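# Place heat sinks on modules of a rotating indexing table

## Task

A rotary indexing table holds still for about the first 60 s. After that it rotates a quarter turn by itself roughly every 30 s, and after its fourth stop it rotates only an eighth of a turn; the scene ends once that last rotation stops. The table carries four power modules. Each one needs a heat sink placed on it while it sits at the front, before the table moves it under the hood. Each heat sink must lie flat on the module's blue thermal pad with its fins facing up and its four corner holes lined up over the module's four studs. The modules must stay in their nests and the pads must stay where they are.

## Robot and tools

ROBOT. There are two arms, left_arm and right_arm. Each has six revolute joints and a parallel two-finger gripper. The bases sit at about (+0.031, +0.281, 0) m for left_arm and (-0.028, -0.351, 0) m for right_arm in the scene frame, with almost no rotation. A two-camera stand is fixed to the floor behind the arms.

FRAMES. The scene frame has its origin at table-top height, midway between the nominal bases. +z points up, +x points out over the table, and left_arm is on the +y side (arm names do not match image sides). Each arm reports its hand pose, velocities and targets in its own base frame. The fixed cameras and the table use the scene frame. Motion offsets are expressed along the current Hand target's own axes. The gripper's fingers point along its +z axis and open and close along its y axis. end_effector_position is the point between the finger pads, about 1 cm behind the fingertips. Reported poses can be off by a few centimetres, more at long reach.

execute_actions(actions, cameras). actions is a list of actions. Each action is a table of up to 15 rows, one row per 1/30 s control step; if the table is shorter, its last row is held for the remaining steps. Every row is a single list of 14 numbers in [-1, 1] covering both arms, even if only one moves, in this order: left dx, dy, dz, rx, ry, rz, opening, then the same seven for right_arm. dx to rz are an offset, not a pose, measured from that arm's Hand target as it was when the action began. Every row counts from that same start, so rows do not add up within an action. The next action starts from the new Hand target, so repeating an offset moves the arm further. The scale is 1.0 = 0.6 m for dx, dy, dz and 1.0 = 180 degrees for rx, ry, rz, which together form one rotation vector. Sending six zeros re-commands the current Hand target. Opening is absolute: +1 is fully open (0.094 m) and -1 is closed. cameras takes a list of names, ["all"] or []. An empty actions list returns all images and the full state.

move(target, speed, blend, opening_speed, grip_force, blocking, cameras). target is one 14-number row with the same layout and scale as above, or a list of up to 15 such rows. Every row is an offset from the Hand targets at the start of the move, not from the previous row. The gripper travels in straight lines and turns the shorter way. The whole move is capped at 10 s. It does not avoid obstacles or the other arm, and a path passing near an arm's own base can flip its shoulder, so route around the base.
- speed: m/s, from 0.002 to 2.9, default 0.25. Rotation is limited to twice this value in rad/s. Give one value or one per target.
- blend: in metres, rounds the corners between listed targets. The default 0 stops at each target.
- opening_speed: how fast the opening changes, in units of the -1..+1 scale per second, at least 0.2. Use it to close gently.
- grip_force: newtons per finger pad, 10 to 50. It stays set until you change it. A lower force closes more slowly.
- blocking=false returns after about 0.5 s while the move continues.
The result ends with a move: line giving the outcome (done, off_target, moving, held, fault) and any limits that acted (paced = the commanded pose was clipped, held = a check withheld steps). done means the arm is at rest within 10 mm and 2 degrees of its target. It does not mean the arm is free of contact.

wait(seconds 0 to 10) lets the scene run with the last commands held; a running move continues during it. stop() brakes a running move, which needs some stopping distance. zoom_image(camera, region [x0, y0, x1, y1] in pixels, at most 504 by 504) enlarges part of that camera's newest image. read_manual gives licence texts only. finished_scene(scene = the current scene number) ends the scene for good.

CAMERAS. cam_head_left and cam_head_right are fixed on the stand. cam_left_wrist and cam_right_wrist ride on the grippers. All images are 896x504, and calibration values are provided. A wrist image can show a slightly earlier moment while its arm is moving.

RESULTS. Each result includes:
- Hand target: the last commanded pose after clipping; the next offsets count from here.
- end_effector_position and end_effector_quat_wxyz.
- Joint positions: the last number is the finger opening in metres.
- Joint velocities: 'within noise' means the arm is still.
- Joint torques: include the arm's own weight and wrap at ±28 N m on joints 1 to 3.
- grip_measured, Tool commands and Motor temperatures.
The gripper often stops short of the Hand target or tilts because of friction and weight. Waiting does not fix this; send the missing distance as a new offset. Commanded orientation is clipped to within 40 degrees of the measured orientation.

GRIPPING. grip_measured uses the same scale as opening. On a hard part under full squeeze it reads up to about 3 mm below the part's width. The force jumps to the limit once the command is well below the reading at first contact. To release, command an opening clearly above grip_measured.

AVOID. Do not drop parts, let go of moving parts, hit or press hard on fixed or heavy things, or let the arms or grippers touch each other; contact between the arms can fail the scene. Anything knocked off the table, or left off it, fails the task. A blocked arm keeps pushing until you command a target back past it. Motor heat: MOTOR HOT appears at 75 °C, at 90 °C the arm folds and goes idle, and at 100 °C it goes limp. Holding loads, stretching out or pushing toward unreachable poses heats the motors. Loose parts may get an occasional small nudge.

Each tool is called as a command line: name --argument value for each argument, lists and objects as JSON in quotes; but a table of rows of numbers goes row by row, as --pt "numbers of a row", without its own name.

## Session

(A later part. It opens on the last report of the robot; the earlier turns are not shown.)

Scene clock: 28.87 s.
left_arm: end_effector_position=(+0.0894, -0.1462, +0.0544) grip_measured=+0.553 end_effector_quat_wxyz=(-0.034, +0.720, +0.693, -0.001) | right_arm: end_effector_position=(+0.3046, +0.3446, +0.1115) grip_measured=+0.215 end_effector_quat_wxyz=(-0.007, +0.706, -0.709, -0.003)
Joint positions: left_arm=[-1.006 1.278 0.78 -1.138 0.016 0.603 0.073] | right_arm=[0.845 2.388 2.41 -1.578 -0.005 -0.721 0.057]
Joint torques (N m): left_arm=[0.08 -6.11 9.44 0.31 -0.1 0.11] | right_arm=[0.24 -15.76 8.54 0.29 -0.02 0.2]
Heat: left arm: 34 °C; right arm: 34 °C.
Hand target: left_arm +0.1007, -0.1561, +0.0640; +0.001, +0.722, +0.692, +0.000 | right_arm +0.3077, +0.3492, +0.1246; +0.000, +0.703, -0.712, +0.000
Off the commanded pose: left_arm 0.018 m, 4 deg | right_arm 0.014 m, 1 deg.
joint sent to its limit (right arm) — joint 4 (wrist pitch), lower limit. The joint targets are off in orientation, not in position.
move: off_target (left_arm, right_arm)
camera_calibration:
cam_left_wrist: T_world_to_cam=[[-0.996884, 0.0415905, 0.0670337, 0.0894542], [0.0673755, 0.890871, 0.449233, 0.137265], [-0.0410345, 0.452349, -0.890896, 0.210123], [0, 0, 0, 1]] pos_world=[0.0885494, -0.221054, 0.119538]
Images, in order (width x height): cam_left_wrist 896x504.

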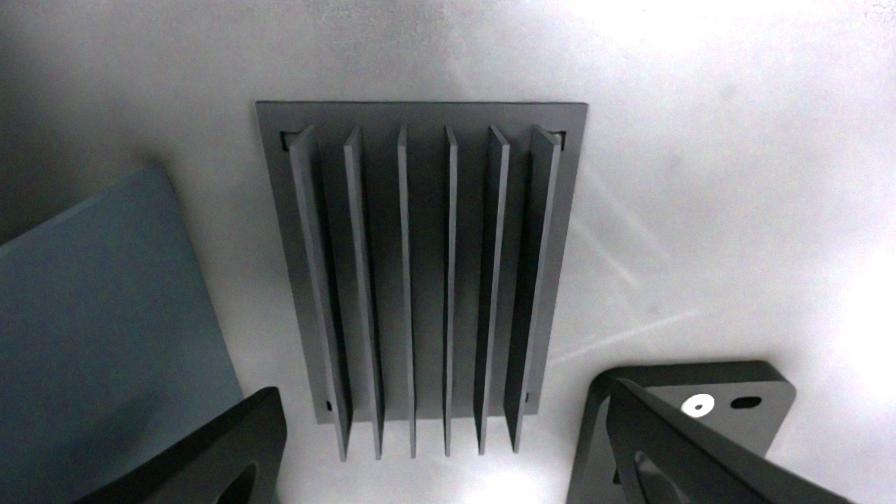

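move --target '[0.004,0,-0.115,0,0,0,0.42,0,0,0,0,0,0,0.15]' --speed 0.2 --cameras '["cam_left_wrist"]'

Scene clock: 30.57 s.
left_arm: end_effector_position=(+0.0961, -0.1540, +0.1232) grip_measured=+0.423 end_effector_quat_wxyz=(-0.014, +0.720, +0.693, -0.005) | right_arm: end_effector_position=(+0.3046, +0.3446, +0.1115) grip_measured=+0.215 end_effector_quat_wxyz=(-0.007, +0.706, -0.709, -0.003)
Joint positions: left_arm=[-0.998 1.245 1.035 -1.385 0.015 0.611 0.067] | right_arm=[0.845 2.388 2.41 -1.578 -0.005 -0.721 0.057]
Joint torques (N m): left_arm=[0.06 -5.27 9.63 0.01 -0.09 0.11] | right_arm=[0.25 -15.73 8.46 0.31 0 0.18]
Heat: left arm: 34 °C; right arm: 34 °C.
Hand target: left_arm +0.1008, -0.1537, +0.1329; +0.000, +0.722, +0.692, +0.000 | right_arm +0.3077, +0.3492, +0.1246; +0.000, +0.703, -0.712, +0.000
Off the commanded pose: left_arm 0.011 m, 2 deg | right_arm 0.014 m, 1 deg.
joint sent to its limit (right arm) — joint 4 (wrist pitch), lower limit. The joint targets are off in orientation, not in position.
move: off_target (left_arm, right_arm)
camera_calibration:
cam_left_wrist: T_world_to_cam=[[-0.998095, 0.0438809, 0.0433773, 0.0953516], [0.0580553, 0.90597, 0.419343, 0.119712], [-0.0208974, 0.421062, -0.906791, 0.270493], [0, 0, 0, 1]] pos_world=[0.0938726, -0.226534, 0.190944]
Images, in order (width x height): cam_left_wrist 896x504.

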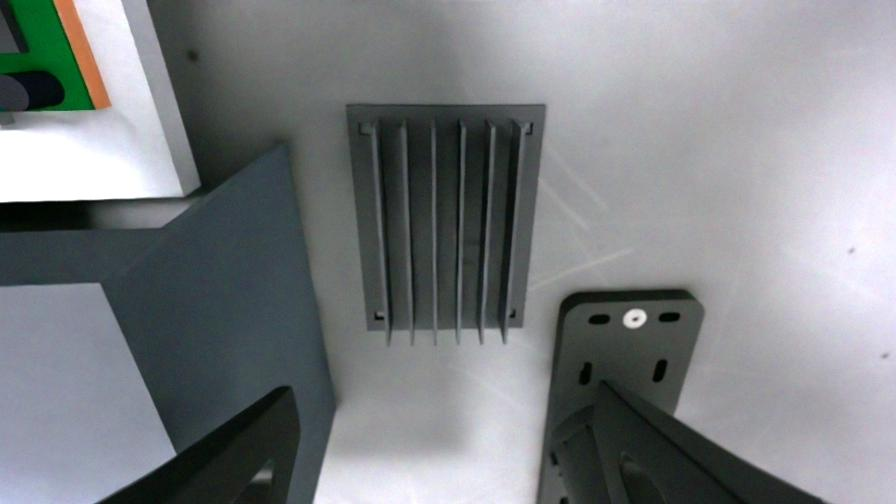

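move --target '[-0.0013,-0.0013,0.194,0,0,0,0.5,0,0,0,0,0,0,0.15]' --speed 0.15 --cameras '["cam_left_wrist"]'

Scene clock: 32.57 s.
left_arm: end_effector_position=(+0.0979, -0.1568, +0.0216) grip_measured=+0.497 end_effector_quat_wxyz=(+0.002, +0.721, +0.693, -0.008) | right_arm: end_effector_position=(+0.3046, +0.3446, +0.1115) grip_measured=+0.215 end_effector_quat_wxyz=(-0.007, +0.706, -0.709, -0.003)
Joint positions: left_arm=[-0.998 1.306 0.664 -0.921 0.015 0.611 0.07] | right_arm=[0.845 2.388 2.41 -1.578 -0.005 -0.721 0.057]
Joint torques (N m): left_arm=[-0.27 -2.84 5.16 0.48 -0.09 0.05] | right_arm=[0.14 -15.77 8.49 0.3 0.03 0.18]
Heat: left arm: 34 °C; right arm: 35 °C.
Hand target: left_arm +0.1000, -0.1545, +0.0165; +0.000, +0.722, +0.692, +0.000 | right_arm +0.3077, +0.3492, +0.1246; +0.000, +0.703, -0.712, +0.000
Off the commanded pose: left_arm 0.006 m, 1 deg | right_arm 0.014 m, 1 deg.
joint sent to its limit (right arm) — joint 4 (wrist pitch), lower limit. The joint targets are off in orientation, not in position.
move: off_target (right_arm)
camera_calibration:
cam_left_wrist: T_world_to_cam=[[-0.998679, 0.0448758, 0.0250272, 0.102217], [0.051122, 0.916795, 0.396074, 0.167631], [-0.00517068, 0.39683, -0.917878, 0.174311], [0, 0, 0, 1]] pos_world=[0.0944133, -0.227443, 0.0910439]
Images, in order (width x height): cam_left_wrist 896x504.

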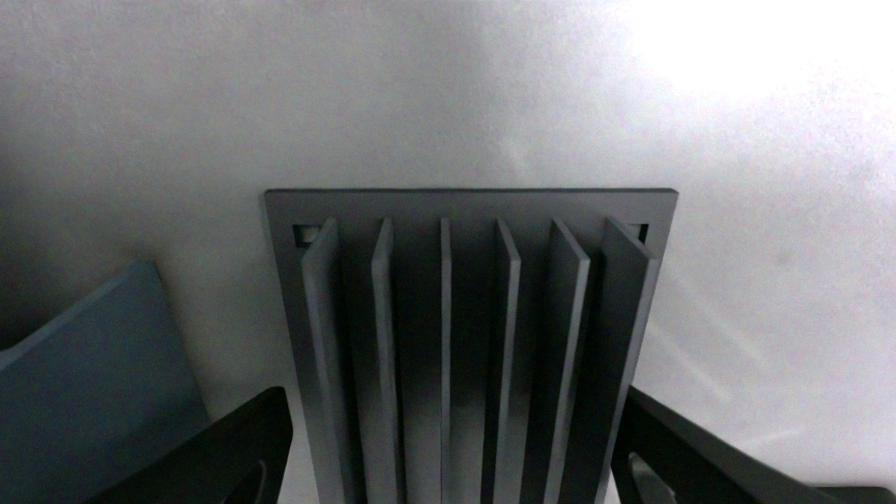

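move --pt "0.006 -0.004 0.007 0 0 0 0.5 0 0 0 0 0 0 0.15" --pt "0.006 -0.004 0.007 0 0 0 0.15 0 0 0 0 0 0 0.15" --pt "0.006 -0.004 -0.193 0 0 0 0.15 0 0 0 0 0 0 0.15" --speed '[0.1,0.1,0.2]' --opening_speed 1.0 --cameras '["cam_left_wrist","cam_right_wrist"]'

Scene clock: 35.60 s.
left_arm: end_effector_position=(+0.0937, -0.1500, +0.1201) grip_measured=+0.189 end_effector_quat_wxyz=(-0.018, +0.720, +0.693, -0.004) | right_arm: end_effector_position=(+0.3046, +0.3446, +0.1115) grip_measured=+0.215 end_effector_quat_wxyz=(-0.007, +0.706, -0.709, -0.003)
Joint positions: left_arm=[-0.998 1.234 1.015 -1.385 0.015 0.611 0.056] | right_arm=[0.845 2.388 2.41 -1.578 -0.005 -0.721 0.057]
Joint torques (N m): left_arm=[-0.28 -5.75 10.29 -0.06 -0.08 0.05] | right_arm=[0.16 -15.77 8.55 0.3 0.01 0.18]
Motor temperatures (°C): left_arm=[26 34 34 25 22 26 27] | right_arm=[26 37 35 24 23 23 24]
Heat: left arm: 34 °C; right arm: 37 °C.
Hand target: left_arm +0.0977, -0.1507, +0.1323; +0.000, +0.722, +0.692, +0.000 | right_arm +0.3077, +0.3492, +0.1246; +0.000, +0.703, -0.712, +0.000
Off the commanded pose: left_arm 0.013 m, 2 deg | right_arm 0.014 m, 1 deg.
joint sent to its limit (right arm) — joint 4 (wrist pitch), lower limit. The joint targets are off in orientation, not in position.
move: off_target (left_arm, right_arm)
camera_calibration:
cam_left_wrist: T_world_to_cam=[[-0.997915, 0.0435904, 0.0475921, 0.0922027], [0.0597456, 0.902824, 0.425839, 0.116087], [-0.0244048, 0.427795, -0.903546, 0.266798], [0, 0, 0, 1]] pos_world=[0.091586, -0.22296, 0.187242]
cam_right_wrist: T_world_to_cam=[[0.999955, -0.00545507, -0.00772338, -0.301077], [-0.00184471, -0.913656, 0.406484, 0.307981], [-0.00927391, -0.406452, -0.913625, 0.335419], [0, 0, 0, 1]] pos_world=[0.304743, 0.416078, 0.178933]
Images, in order (width x height): cam_left_wrist 896x504, cam_right_wrist 896x504.

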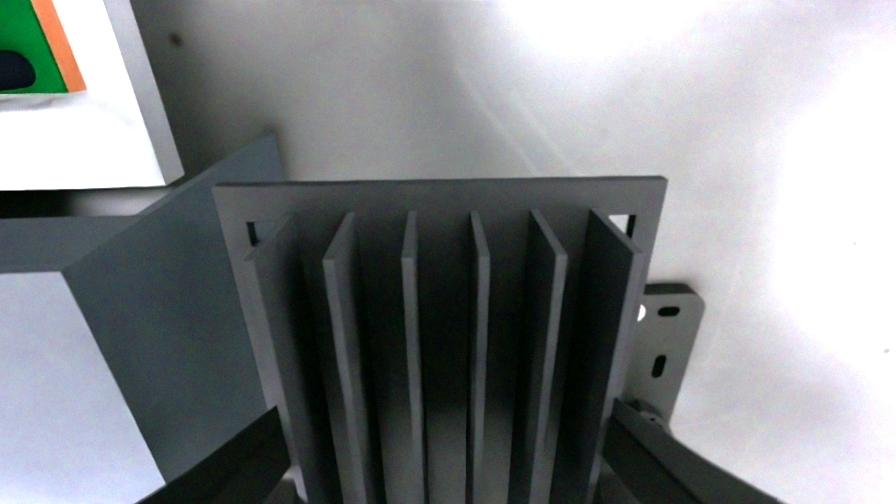

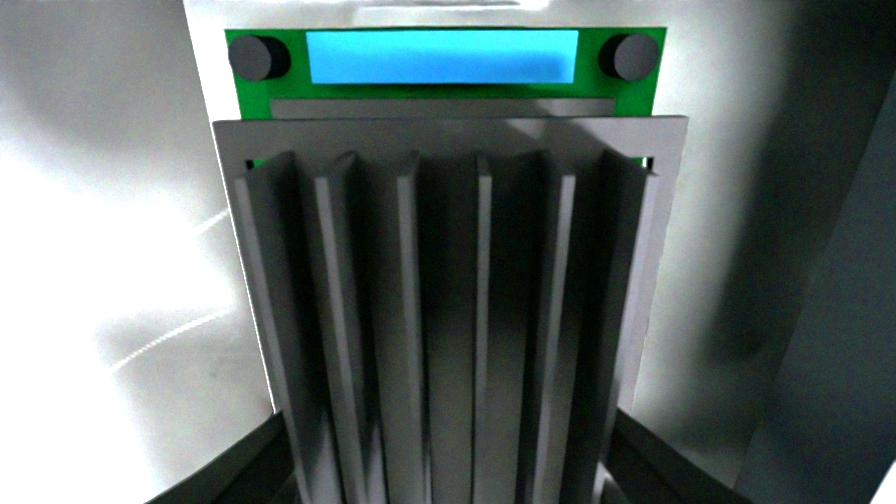

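wait --seconds 10

wait --seconds 10

wait --seconds 10

wait --seconds 9 --cameras '["cam_right_wrist"]'

Scene clock: 45.93 s.
left_arm: end_effector_position=(+0.0936, -0.1499, +0.1201) grip_measured=+0.189 end_effector_quat_wxyz=(-0.018, +0.720, +0.693, -0.004) | right_arm: end_effector_position=(+0.3046, +0.3446, +0.1115) grip_measured=+0.215 end_effector_quat_wxyz=(-0.007, +0.706, -0.709, -0.003)
Joint positions: left_arm=[-0.998 1.234 1.015 -1.385 0.015 0.611 0.056] | right_arm=[0.845 2.388 2.41 -1.578 -0.005 -0.721 0.057]
Joint torques (N m): left_arm=[-0.27 -5.72 10.28 -0.02 -0.1 0.04] | right_arm=[0.2 -15.76 8.49 0.3 0 0.16]
Heat: left arm: 36 °C; right arm: 41 °C.
Hand target: left_arm +0.0977, -0.1507, +0.1323; +0.000, +0.722, +0.692, +0.000 | right_arm +0.3077, +0.3492, +0.1246; +0.000, +0.703, -0.712, +0.000
Tool commands: left_gripper/opening=+0.15 right_gripper/opening=+0.15
Off the commanded pose: left_arm 0.013 m, 2 deg | right_arm 0.014 m, 1 deg.
wait: 10.00 s; at rest from the start

Scene clock: 55.93 s.
left_arm: end_effector_position=(+0.0936, -0.1499, +0.1201) grip_measured=+0.189 end_effector_quat_wxyz=(-0.018, +0.720, +0.693, -0.004) | right_arm: end_effector_position=(+0.3046, +0.3446, +0.1115) grip_measured=+0.215 end_effector_quat_wxyz=(-0.007, +0.706, -0.709, -0.003)
Joint positions: left_arm=[-0.998 1.234 1.015 -1.385 0.015 0.611 0.056] | right_arm=[0.845 2.388 2.41 -1.578 -0.005 -0.721 0.057]
Joint torques (N m): left_arm=[-0.27 -5.74 10.24 -0.02 -0.09 0.05] | right_arm=[0.21 -15.75 8.51 0.31 -0.01 0.17]
Motor temperatures (°C): left_arm=[26 33 38 25 22 26 28] | right_arm=[26 43 37 24 23 23 25]
Heat: left arm: 38 °C; right arm: 43 °C.
Hand target: left_arm +0.0977, -0.1507, +0.1323; +0.000, +0.722, +0.692, +0.000 | right_arm +0.3077, +0.3492, +0.1246; +0.000, +0.703, -0.712, +0.000
Tool commands: left_gripper/opening=+0.15 right_gripper/opening=+0.15
Off the commanded pose: left_arm 0.013 m, 2 deg | right_arm 0.014 m, 1 deg.
wait: 10.00 s; at rest by 0.17 s

Scene clock: 65.93 s.
left_arm: end_effector_position=(+0.0936, -0.1499, +0.1201) grip_measured=+0.189 end_effector_quat_wxyz=(-0.018, +0.720, +0.693, -0.004) | right_arm: end_effector_position=(+0.3046, +0.3446, +0.1115) grip_measured=+0.215 end_effector_quat_wxyz=(-0.007, +0.706, -0.709, -0.003)
Joint positions: left_arm=[-0.998 1.234 1.015 -1.385 0.015 0.611 0.056] | right_arm=[0.845 2.388 2.41 -1.578 -0.005 -0.721 0.057]
Joint torques (N m): left_arm=[-0.31 -5.76 10.29 -0.01 -0.07 0.03] | right_arm=[0.09 -15.71 8.57 0.3 -0.01 0.18]
Heat: left arm: 39 °C; right arm: 46 °C.
Hand target: left_arm +0.0977, -0.1507, +0.1323; +0.000, +0.722, +0.692, +0.000 | right_arm +0.3077, +0.3492, +0.1246; +0.000, +0.703, -0.712, +0.000
Tool commands: left_gripper/opening=+0.15 right_gripper/opening=+0.15
Off the commanded pose: left_arm 0.013 m, 2 deg | right_arm 0.014 m, 1 deg.
wait: 10.00 s; at rest by 0.17 s

Scene clock: 74.93 s.
left_arm: end_effector_position=(+0.0936, -0.1499, +0.1201) grip_measured=+0.189 end_effector_quat_wxyz=(-0.018, +0.720, +0.693, -0.004) | right_arm: end_effector_position=(+0.3046, +0.3446, +0.1115) grip_measured=+0.215 end_effector_quat_wxyz=(-0.007, +0.706, -0.709, -0.003)
Joint positions: left_arm=[-0.998 1.234 1.015 -1.385 0.015 0.611 0.056] | right_arm=[0.845 2.388 2.41 -1.578 -0.005 -0.721 0.057]
Joint torques (N m): left_arm=[-0.25 -5.78 10.25 -0.01 -0.1 0.04] | right_arm=[0.17 -15.69 8.58 0.3 0 0.18]
Heat: left arm: 40 °C; right arm: 47 °C.
Hand target: left_arm +0.0977, -0.1507, +0.1323; +0.000, +0.722, +0.692, +0.000 | right_arm +0.3077, +0.3492, +0.1246; +0.000, +0.703, -0.712, +0.000
Tool commands: left_gripper/opening=+0.15 right_gripper/opening=+0.15
Off the commanded pose: left_arm 0.013 m, 2 deg | right_arm 0.014 m, 1 deg.
wait: 9.00 s; at rest by 0.17 s
camera_calibration:
cam_right_wrist: T_world_to_cam=[[0.999955, -0.00545507, -0.00772338, -0.301077], [-0.00184471, -0.913656, 0.406484, 0.307981], [-0.00927391, -0.406452, -0.913625, 0.335419], [0, 0, 0, 1]] pos_world=[0.304743, 0.416078, 0.178933]
Images, in order (width x height): cam_right_wrist 896x504.

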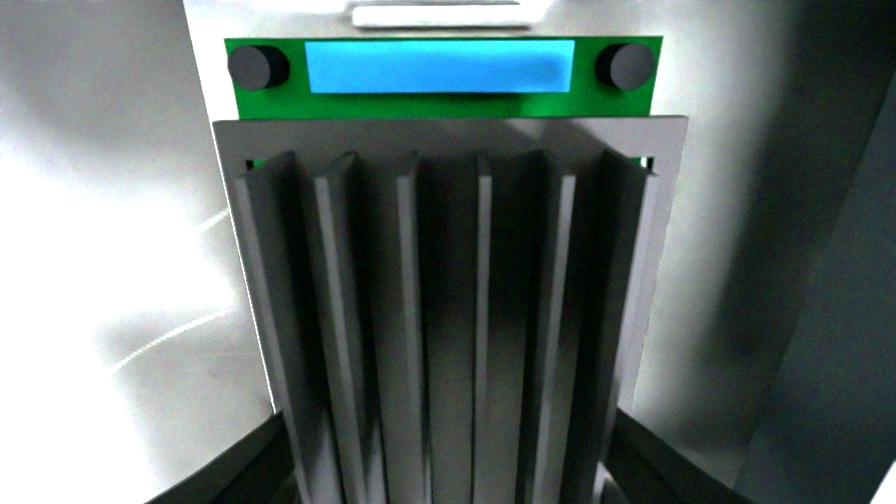

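move --target '[0,0,0,0,0,0,0.15,0.001,0.0015,0.0577,0,0,0.002,0.15]' --speed 0.15 --cameras '["cam_right_wrist"]'

Scene clock: 76.87 s.
left_arm: end_effector_position=(+0.0936, -0.1499, +0.1201) grip_measured=+0.189 end_effector_quat_wxyz=(-0.018, +0.720, +0.693, -0.004) | right_arm: end_effector_position=(+0.3070, +0.3474, +0.0956) grip_measured=+0.215 end_effector_quat_wxyz=(-0.003, +0.703, -0.711, -0.003)
Joint positions: left_arm=[-0.998 1.234 1.015 -1.385 0.015 0.611 0.056] | right_arm=[0.845 2.405 2.376 -1.536 -0.005 -0.714 0.057]
Joint torques (N m): left_arm=[-0.31 -5.79 10.28 -0.02 -0.1 0.05] | right_arm=[0.31 -14.13 5.16 0.42 0.01 0.18]
Heat: left arm: 40 °C; right arm: 47 °C.
Hand target: left_arm +0.0977, -0.1507, +0.1323; +0.000, +0.722, +0.692, +0.000 | right_arm +0.3068, +0.3486, +0.0898; +0.000, +0.700, -0.714, +0.000
Off the commanded pose: left_arm 0.013 m, 2 deg | right_arm 0.006 m, 1 deg.
move: off_target (left_arm)
camera_calibration:
cam_right_wrist: T_world_to_cam=[[0.999822, -0.0124824, -0.0141279, -0.300465], [-0.00553449, -0.910723, 0.41298, 0.31648], [-0.0180216, -0.412829, -0.91063, 0.32657], [0, 0, 0, 1]] pos_world=[0.308049, 0.419292, 0.16244]
Images, in order (width x height): cam_right_wrist 896x504.

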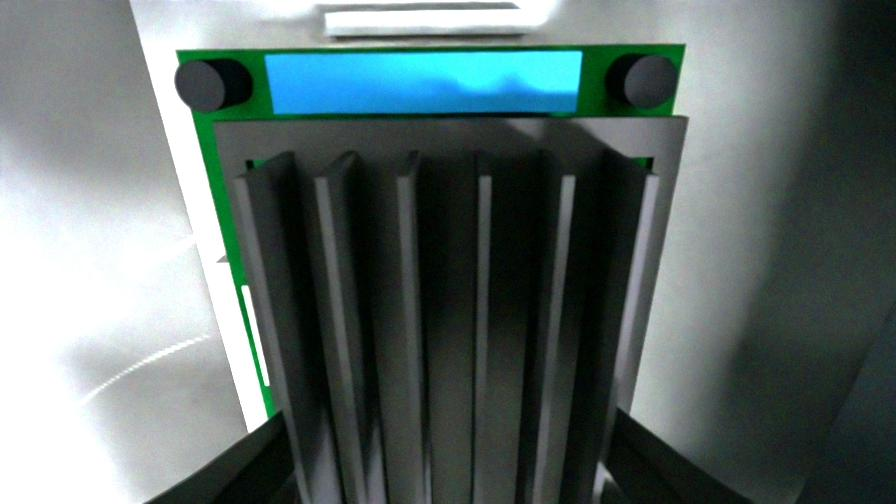

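move --target '[0,0,0,0,0,0,0.15,0.0185,0.0157,-0.0633,0,0,0,0.15]' --speed 0.15 --cameras '["cam_right_wrist"]'

Scene clock: 78.53 s.
left_arm: end_effector_position=(+0.0936, -0.1499, +0.1201) grip_measured=+0.189 end_effector_quat_wxyz=(-0.018, +0.720, +0.693, -0.004) | right_arm: end_effector_position=(+0.3014, +0.3411, +0.1079) grip_measured=+0.215 end_effector_quat_wxyz=(+0.001, +0.703, -0.711, -0.003)
Joint positions: left_arm=[-0.998 1.234 1.015 -1.385 0.015 0.611 0.056] | right_arm=[0.845 2.377 2.376 -1.571 -0.005 -0.714 0.057]
Joint torques (N m): left_arm=[-0.28 -5.76 10.28 -0.02 -0.09 0.04] | right_arm=[0.23 -19.89 4.75 0.19 -0.01 0.18]
Motor temperatures (°C): left_arm=[26 33 40 25 22 26 28] | right_arm=[26 48 38 24 23 23 25]
Heat: left arm: 40 °C; right arm: 48 °C.
Hand target: left_arm +0.0977, -0.1507, +0.1323; +0.000, +0.722, +0.692, +0.000 | right_arm +0.2971, +0.3377, +0.1279; +0.000, +0.700, -0.714, +0.000
Off the commanded pose: left_arm 0.013 m, 2 deg | right_arm 0.021 m, 1 deg.
joint sent to its limit (right arm) — joint 4 (wrist pitch), lower limit. The joint targets still meet the commanded pose.
move: off_target (left_arm, right_arm)
camera_calibration:
cam_right_wrist: T_world_to_cam=[[0.999739, -0.0129277, -0.0188223, -0.294147], [-0.00387702, -0.908434, 0.418011, 0.30384], [-0.0225028, -0.417829, -0.908247, 0.337892], [0, 0, 0, 1]] pos_world=[0.302852, 0.413396, 0.174344]
Images, in order (width x height): cam_right_wrist 896x504.

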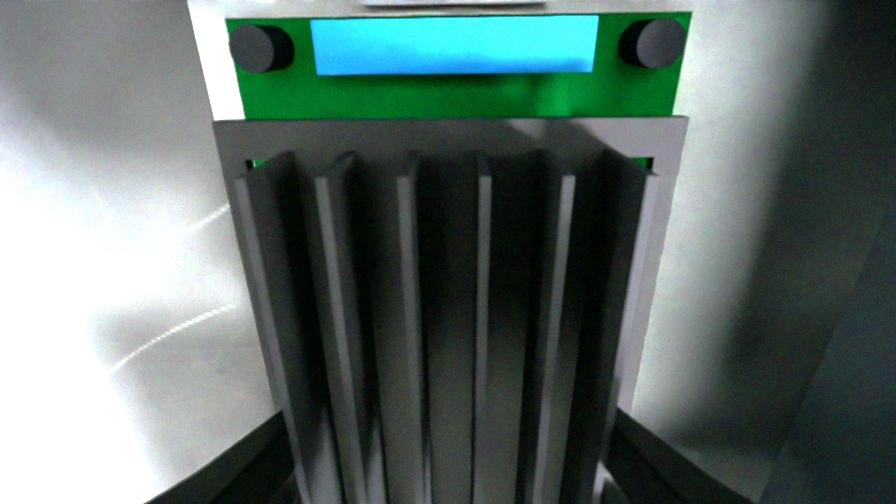

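move --target '[0,0,0,0,0,0,0.15,-0.0133,-0.0113,0.0825,0,0,0,0.15]' --speed 0.15 --cameras '["cam_right_wrist"]'

zoom_image --camera "cam_right_wrist" --region '[225, 140, 295, 200]'

zoom_image --camera "cam_right_wrist" --region '[605, 140, 675, 200]'

Scene clock: 80.23 s.
left_arm: end_effector_position=(+0.0936, -0.1499, +0.1201) grip_measured=+0.189 end_effector_quat_wxyz=(-0.018, +0.720, +0.693, -0.004) | right_arm: end_effector_position=(+0.2984, +0.3377, +0.0888) grip_measured=+0.215 end_effector_quat_wxyz=(+0.015, +0.703, -0.711, -0.002)
Joint positions: left_arm=[-0.998 1.234 1.015 -1.385 0.015 0.611 0.056] | right_arm=[0.845 2.368 2.282 -1.515 -0.006 -0.714 0.057]
Joint torques (N m): left_arm=[-0.31 -5.74 10.25 -0.02 -0.09 0.04] | right_arm=[0.23 -14.06 3.41 0.82 0 0.17]
Heat: left arm: 40 °C; right arm: 48 °C.
Hand target: left_arm +0.0977, -0.1507, +0.1323; +0.000, +0.722, +0.692, +0.000 | right_arm +0.3041, +0.3456, +0.0784; +0.000, +0.700, -0.714, +0.000
Off the commanded pose: left_arm 0.013 m, 2 deg | right_arm 0.014 m, 2 deg.
move: off_target (left_arm, right_arm)
camera_calibration:
cam_right_wrist: T_world_to_cam=[[0.999194, -0.0135423, -0.0377805, -0.289445], [0.00433641, -0.899413, 0.437079, 0.301559], [-0.0398994, -0.436891, -0.898629, 0.32984], [0, 0, 0, 1]] pos_world=[0.301065, 0.41141, 0.153664]
Images, in order (width x height): cam_right_wrist 896x504.

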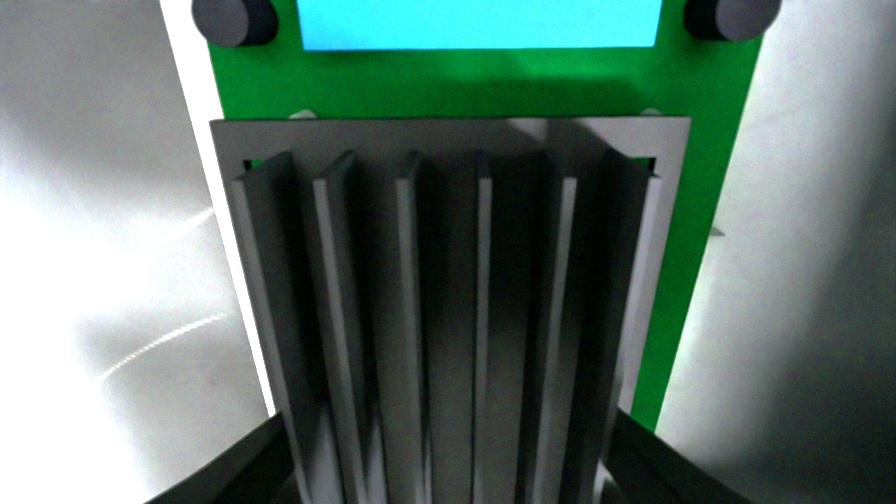

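Scaled by 7.200 from the camera's 896x504 image, which has a finer 1280x720 frame.

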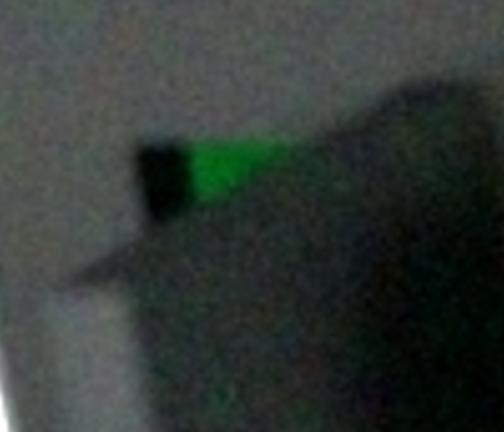

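Scaled by 7.200 from the camera's 896x504 image, which has a finer 1280x720 frame.

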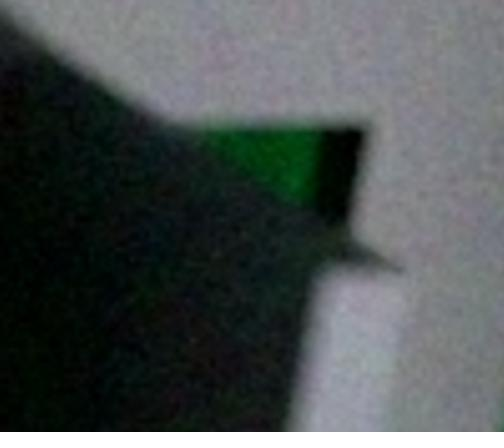

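move --pt "0 0 0 0 0 0 0.15 -0.0145 -0.0125 -0.009 0 0 0 0.15" --speed 0.08 --cameras '["cam_right_wrist"]'

Scene clock: 82.23 s.
left_arm: end_effector_position=(+0.0936, -0.1499, +0.1201) grip_measured=+0.189 end_effector_quat_wxyz=(-0.018, +0.720, +0.693, -0.004) | right_arm: end_effector_position=(+0.3062, +0.3466, +0.0881) grip_measured=+0.215 end_effector_quat_wxyz=(+0.010, +0.703, -0.711, -0.002)
Joint positions: left_arm=[-0.998 1.234 1.015 -1.385 0.015 0.611 0.056] | right_arm=[0.845 2.431 2.392 -1.551 -0.006 -0.714 0.057]
Joint torques (N m): left_arm=[-0.23 -5.72 10.26 0 -0.09 0.05] | right_arm=[0.21 -12.52 8.16 0.41 0.01 0.17]
Heat: left arm: 41 °C; right arm: 48 °C.
Hand target: left_arm +0.0977, -0.1507, +0.1323; +0.000, +0.722, +0.692, +0.000 | right_arm +0.3117, +0.3541, +0.0837; +0.000, +0.700, -0.714, +0.000
Off the commanded pose: left_arm 0.013 m, 2 deg | right_arm 0.010 m, 1 deg.
move: off_target (left_arm)
camera_calibration:
cam_right_wrist: T_world_to_cam=[[0.99944, -0.0135962, -0.0305653, -0.297886], [0.000855428, -0.902997, 0.429645, 0.312844], [-0.0334419, -0.429431, -0.90248, 0.329175], [0, 0, 0, 1]] pos_world=[0.30846, 0.419805, 0.153557]
Images, in order (width x height): cam_right_wrist 896x504.

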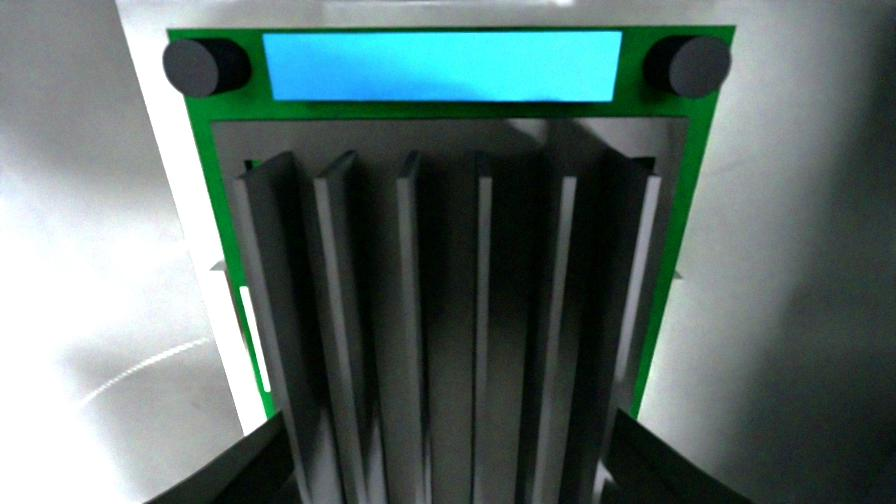

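zoom_image --camera "cam_right_wrist" --region '[200, 110, 700, 200]'

Scaled by 1.008 from the camera's 896x504 image, which has a finer 1280x720 frame.

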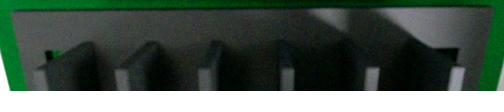

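zoom_image --camera "cam_right_wrist" --region '[220, 140, 290, 180]'

zoom_image --camera "cam_right_wrist" --region '[610, 140, 680, 180]'

Scaled by 7.200 from the camera's 896x504 image, which has a finer 1280x720 frame.

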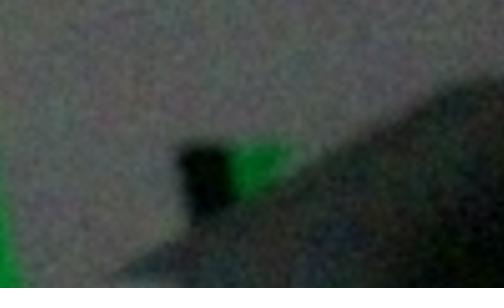

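Scaled by 7.200 from the camera's 896x504 image, which has a finer 1280x720 frame.

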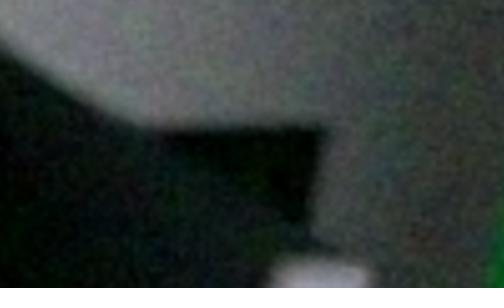

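move --pt "0 0 0 0 0 0 0.15 0 0 0.0155 0 0 0 0.15" --speed 0.05 --cameras '["cam_right_wrist"]'

Scene clock: 83.93 s.
left_arm: end_effector_position=(+0.0936, -0.1499, +0.1201) grip_measured=+0.189 end_effector_quat_wxyz=(-0.018, +0.720, +0.693, -0.004) | right_arm: end_effector_position=(+0.3063, +0.3466, +0.0873) grip_measured=+0.215 end_effector_quat_wxyz=(+0.010, +0.703, -0.711, -0.002)
Joint positions: left_arm=[-0.998 1.234 1.015 -1.385 0.015 0.611 0.056] | right_arm=[0.845 2.431 2.388 -1.548 -0.006 -0.714 0.057]
Joint torques (N m): left_arm=[-0.28 -5.81 10.29 -0.03 -0.09 0.03] | right_arm=[0.29 -13.61 3.95 0.77 0.02 0.17]
Heat: left arm: 41 °C; right arm: 47 °C.
Hand target: left_arm +0.0977, -0.1507, +0.1323; +0.000, +0.722, +0.692, +0.000 | right_arm +0.3117, +0.3541, +0.0744; +0.001, +0.700, -0.714, +0.000
Off the commanded pose: left_arm 0.013 m, 2 deg | right_arm 0.016 m, 1 deg.
move: off_target (left_arm, right_arm)
camera_calibration:
cam_right_wrist: T_world_to_cam=[[0.99943, -0.013639, -0.0308797, -0.297941], [0.000960653, -0.902885, 0.429881, 0.313072], [-0.033744, -0.429666, -0.902357, 0.328629], [0, 0, 0, 1]] pos_world=[0.30856, 0.419805, 0.152757]
Images, in order (width x height): cam_right_wrist 896x504.

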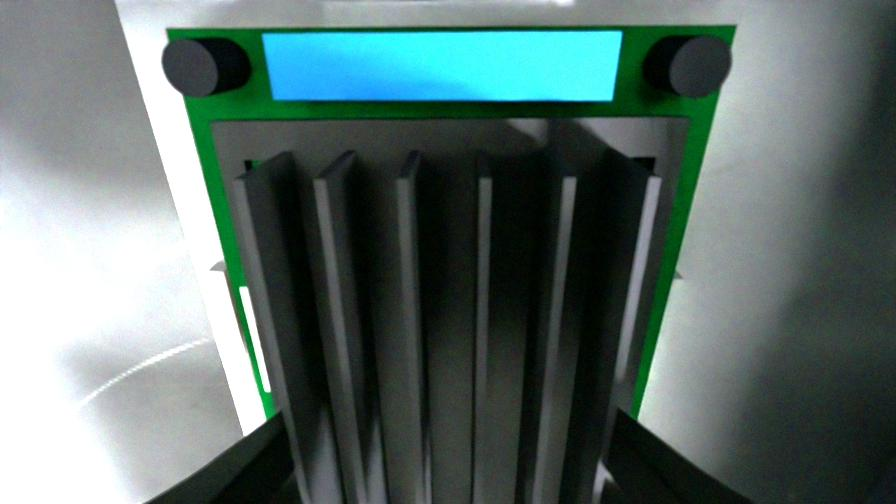

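move --pt "0 0 0 0 0 0 0.15 0 0 0.007 0 0 0 0.15" --speed 0.05 --cameras '["cam_right_wrist"]'

zoom_image --camera "cam_right_wrist" --region '[220, 140, 290, 180]'

zoom_image --camera "cam_right_wrist" --region '[610, 140, 680, 180]'

Scene clock: 84.80 s.
left_arm: end_effector_position=(+0.0936, -0.1499, +0.1201) grip_measured=+0.189 end_effector_quat_wxyz=(-0.018, +0.720, +0.693, -0.004) | right_arm: end_effector_position=(+0.3063, +0.3466, +0.0860) grip_measured=+0.215 end_effector_quat_wxyz=(+0.009, +0.703, -0.711, -0.002)
Joint positions: left_arm=[-0.998 1.234 1.015 -1.385 0.015 0.611 0.056] | right_arm=[0.845 2.426 2.374 -1.537 -0.006 -0.714 0.057]
Joint torques (N m): left_arm=[-0.28 -5.82 10.26 -0.02 -0.08 0.03] | right_arm=[0.24 -13.39 3.04 0.89 -0.01 0.19]
Heat: left arm: 41 °C; right arm: 47 °C.
Hand target: left_arm +0.0977, -0.1507, +0.1323; +0.000, +0.722, +0.692, +0.000 | right_arm +0.3117, +0.3541, +0.0703; +0.000, +0.700, -0.714, +0.000
Off the commanded pose: left_arm 0.013 m, 2 deg | right_arm 0.018 m, 1 deg.
move: off_target (left_arm, right_arm)
camera_calibration:
cam_right_wrist: T_world_to_cam=[[0.999463, -0.01355, -0.0298194, -0.298088], [0.000548919, -0.903359, 0.428886, 0.313974], [-0.032749, -0.428672, -0.902866, 0.326852], [0, 0, 0, 1]] pos_world=[0.308459, 0.419705, 0.151556]
Images, in order (width x height): cam_right_wrist 896x504.

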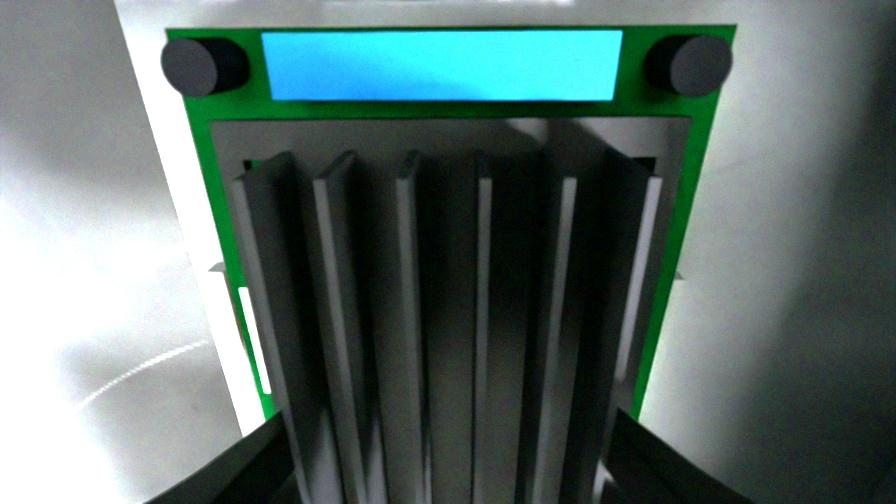

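Scaled by 7.200 from the camera's 896x504 image, which has a finer 1280x720 frame.

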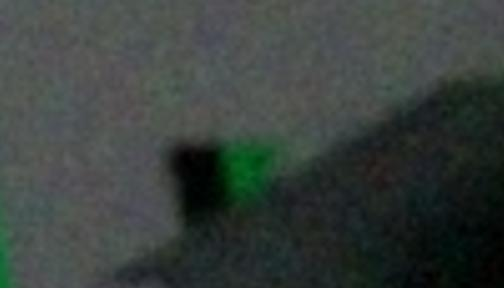

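Scaled by 7.200 from the camera's 896x504 image, which has a finer 1280x720 frame.

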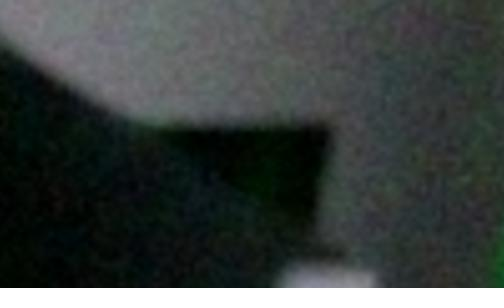

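move --pt "0 0 0 0 0 0 0.15 0.006 -0.0068 0.004 0 0 0 0.15" --speed 0.05 --cameras '["cam_right_wrist"]'

zoom_image --camera "cam_right_wrist" --region '[220, 140, 290, 180]'

zoom_image --camera "cam_right_wrist" --region '[610, 140, 680, 180]'

Scene clock: 88.33 s.
left_arm: end_effector_position=(+0.0936, -0.1499, +0.1201) grip_measured=+0.189 end_effector_quat_wxyz=(-0.018, +0.720, +0.693, -0.004) | right_arm: end_effector_position=(+0.3062, +0.3466, +0.0856) grip_measured=+0.215 end_effector_quat_wxyz=(+0.007, +0.703, -0.711, -0.002)
Joint positions: left_arm=[-0.998 1.234 1.015 -1.385 0.015 0.611 0.056] | right_arm=[0.845 2.418 2.358 -1.525 -0.006 -0.714 0.057]
Joint torques (N m): left_arm=[-0.27 -5.75 10.32 -0.01 -0.09 0.05] | right_arm=[-0.62 -13.04 2.95 0.87 0.01 0.03]
Heat: left arm: 41 °C; right arm: 47 °C.
Hand target: left_arm +0.0977, -0.1507, +0.1323; +0.000, +0.722, +0.692, +0.000 | right_arm +0.3157, +0.3504, +0.0679; +0.000, +0.700, -0.714, +0.000
Off the commanded pose: left_arm 0.013 m, 2 deg | right_arm 0.021 m, 1 deg.
move: off_target (left_arm, right_arm)
camera_calibration:
cam_right_wrist: T_world_to_cam=[[0.999542, -0.0135111, -0.0270902, -0.298345], [-0.000683227, -0.904717, 0.426012, 0.315221], [-0.0302649, -0.425798, -0.904312, 0.324914], [0, 0, 0, 1]] pos_world=[0.308257, 0.419503, 0.151453]
Images, in order (width x height): cam_right_wrist 896x504.

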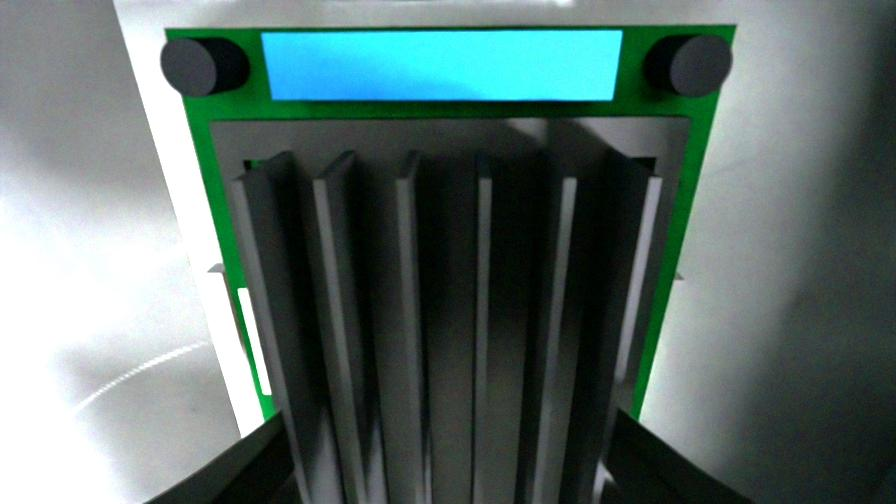

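Scaled by 7.200 from the camera's 896x504 image, which has a finer 1280x720 frame.

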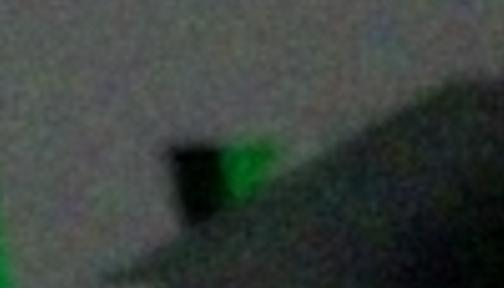

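Scaled by 7.200 from the camera's 896x504 image, which has a finer 1280x720 frame.

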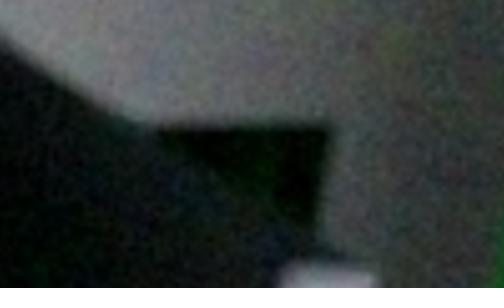

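move --pt "0 0 0 0 0 0 0.15 0.0025 -0.0028 -0.004 0 0 0 0.15" --speed 0.05 --cameras '["cam_right_wrist"]'

zoom_image --camera "cam_right_wrist" --region '[220, 140, 290, 180]'

zoom_image --camera "cam_right_wrist" --region '[610, 140, 680, 180]'

Scene clock: 89.50 s.
left_arm: end_effector_position=(+0.0936, -0.1499, +0.1201) grip_measured=+0.189 end_effector_quat_wxyz=(-0.018, +0.720, +0.693, -0.004) | right_arm: end_effector_position=(+0.3073, +0.3456, +0.0856) grip_measured=+0.215 end_effector_quat_wxyz=(+0.007, +0.702, -0.712, -0.002)
Joint positions: left_arm=[-0.998 1.234 1.015 -1.385 0.015 0.611 0.056] | right_arm=[0.842 2.418 2.358 -1.525 -0.006 -0.714 0.057]
Joint torques (N m): left_arm=[-0.27 -5.76 10.29 -0.01 -0.08 0.04] | right_arm=[-0.76 -12.79 4.03 0.81 0 -0.02]
Heat: left arm: 41 °C; right arm: 47 °C.
Hand target: left_arm +0.0977, -0.1507, +0.1323; +0.000, +0.722, +0.692, +0.000 | right_arm +0.3173, +0.3489, +0.0703; +0.000, +0.700, -0.714, +0.000
Off the commanded pose: left_arm 0.013 m, 2 deg | right_arm 0.019 m, 1 deg.
move: off_target (left_arm, right_arm)
camera_calibration:
cam_right_wrist: T_world_to_cam=[[0.999495, -0.0165965, -0.0271141, -0.29825], [-0.00346557, -0.904707, 0.42602, 0.315177], [-0.0316007, -0.42571, -0.904308, 0.324902], [0, 0, 0, 1]] pos_world=[0.309458, 0.418507, 0.151453]
Images, in order (width x height): cam_right_wrist 896x504.

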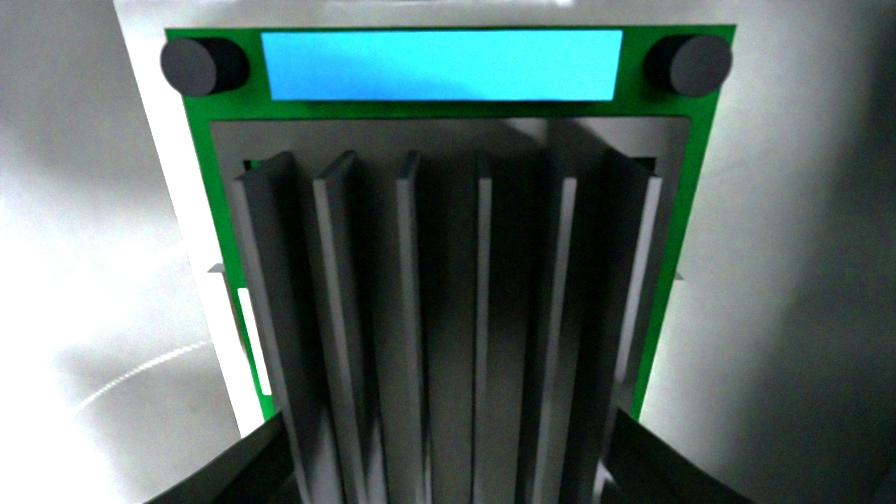

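Scaled by 7.200 from the camera's 896x504 image, which has a finer 1280x720 frame.

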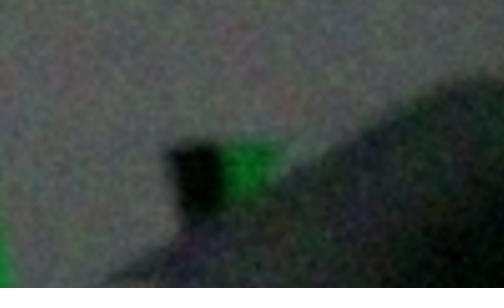

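Scaled by 7.200 from the camera's 896x504 image, which has a finer 1280x720 frame.

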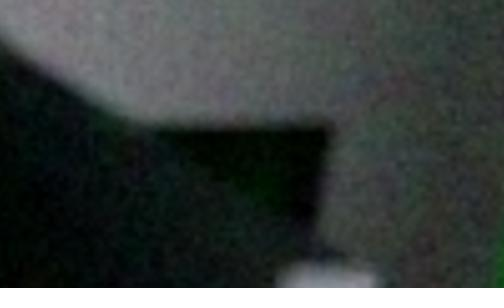

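move --pt "0 0 0 0 0 0 0.15 0 0 0.02 0 0 0 0.15" --speed 0.05 --cameras '["cam_right_wrist"]'

zoom_image --camera "cam_right_wrist" --region '[220, 140, 290, 180]'

Scene clock: 90.67 s.
left_arm: end_effector_position=(+0.0936, -0.1499, +0.1201) grip_measured=+0.189 end_effector_quat_wxyz=(-0.018, +0.720, +0.693, -0.004) | right_arm: end_effector_position=(+0.3072, +0.3456, +0.0846) grip_measured=+0.215 end_effector_quat_wxyz=(+0.000, +0.702, -0.712, -0.003)
Joint positions: left_arm=[-0.998 1.234 1.015 -1.385 0.015 0.611 0.056] | right_arm=[0.842 2.391 2.306 -1.485 -0.006 -0.714 0.057]
Joint torques (N m): left_arm=[-0.31 -5.76 10.25 0 -0.08 0.04] | right_arm=[-0.7 -11.36 2.63 0.99 0.01 -0.02]
Heat: left arm: 41 °C; right arm: 46 °C.
Hand target: left_arm +0.0977, -0.1507, +0.1323; +0.000, +0.722, +0.692, +0.000 | right_arm +0.3173, +0.3488, +0.0582; +0.001, +0.700, -0.714, +0.000
Off the commanded pose: left_arm 0.013 m, 2 deg | right_arm 0.028 m, 0 deg.
move: off_target (left_arm, right_arm)
camera_calibration:
cam_right_wrist: T_world_to_cam=[[0.999711, -0.0163049, -0.0176645, -0.299181], [-0.00747576, -0.909251, 0.416182, 0.31929], [-0.0228473, -0.41593, -0.90911, 0.318235], [0, 0, 0, 1]] pos_world=[0.308752, 0.4178, 0.151143]
Images, in order (width x height): cam_right_wrist 896x504.

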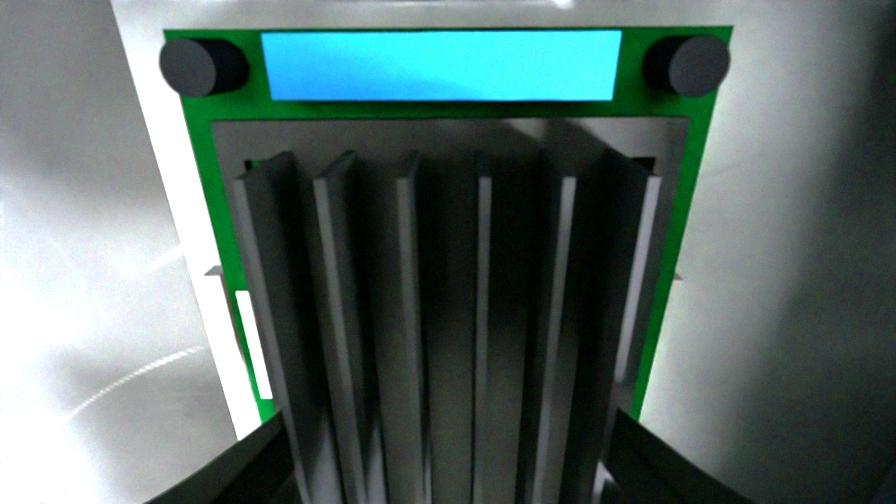

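Scaled by 7.200 from the camera's 896x504 image, which has a finer 1280x720 frame.

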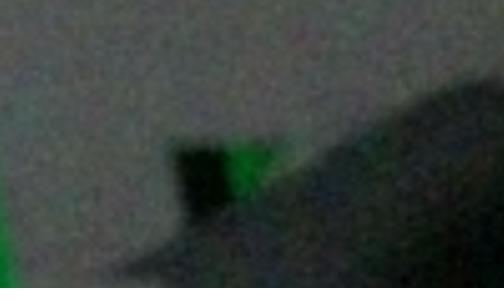

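move --pt "0 0 0 0 0 0 0.15 0 0 -0.045 0 0 0 0.15" --speed 0.1 --cameras '["cam_right_wrist"]'

Scene clock: 93.07 s.
left_arm: end_effector_position=(+0.0936, -0.1499, +0.1201) grip_measured=+0.189 end_effector_quat_wxyz=(-0.018, +0.720, +0.693, -0.004) | right_arm: end_effector_position=(+0.3072, +0.3456, +0.0883) grip_measured=+0.215 end_effector_quat_wxyz=(+0.011, +0.702, -0.712, -0.002)
Joint positions: left_arm=[-0.998 1.234 1.015 -1.385 0.015 0.611 0.056] | right_arm=[0.842 2.435 2.4 -1.557 -0.006 -0.714 0.057]
Joint torques (N m): left_arm=[-0.28 -5.78 10.28 -0.01 -0.09 0.04] | right_arm=[-0.8 -12.78 8.38 0.39 0.01 -0.01]
Heat: left arm: 41 °C; right arm: 46 °C.
Hand target: left_arm +0.0977, -0.1507, +0.1323; +0.000, +0.722, +0.692, +0.000 | right_arm +0.3173, +0.3489, +0.0853; +0.000, +0.700, -0.714, +0.000
Off the commanded pose: left_arm 0.013 m, 2 deg | right_arm 0.011 m, 1 deg.
move: off_target (left_arm, right_arm)
camera_calibration:
cam_right_wrist: T_world_to_cam=[[0.999345, -0.0166879, -0.0321134, -0.297634], [-0.0012114, -0.902269, 0.431171, 0.312092], [-0.0361703, -0.43085, -0.901698, 0.330245], [0, 0, 0, 1]] pos_world=[0.309762, 0.41891, 0.153658]
Images, in order (width x height): cam_right_wrist 896x504.

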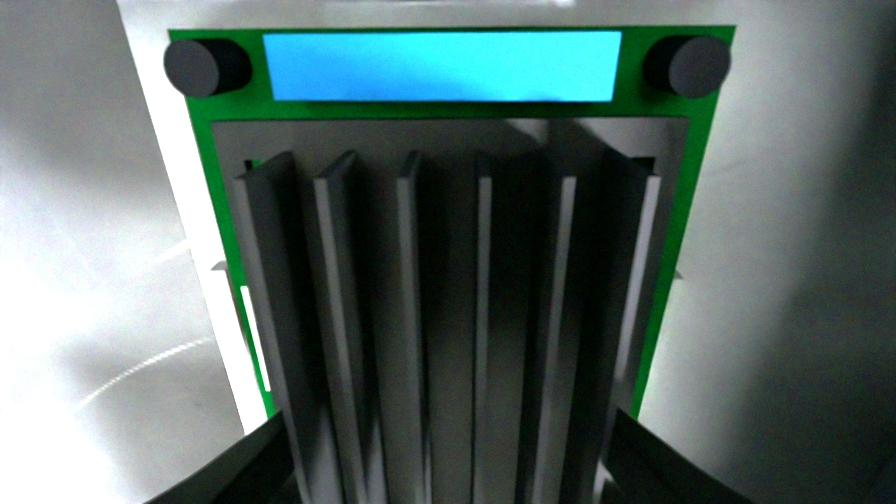

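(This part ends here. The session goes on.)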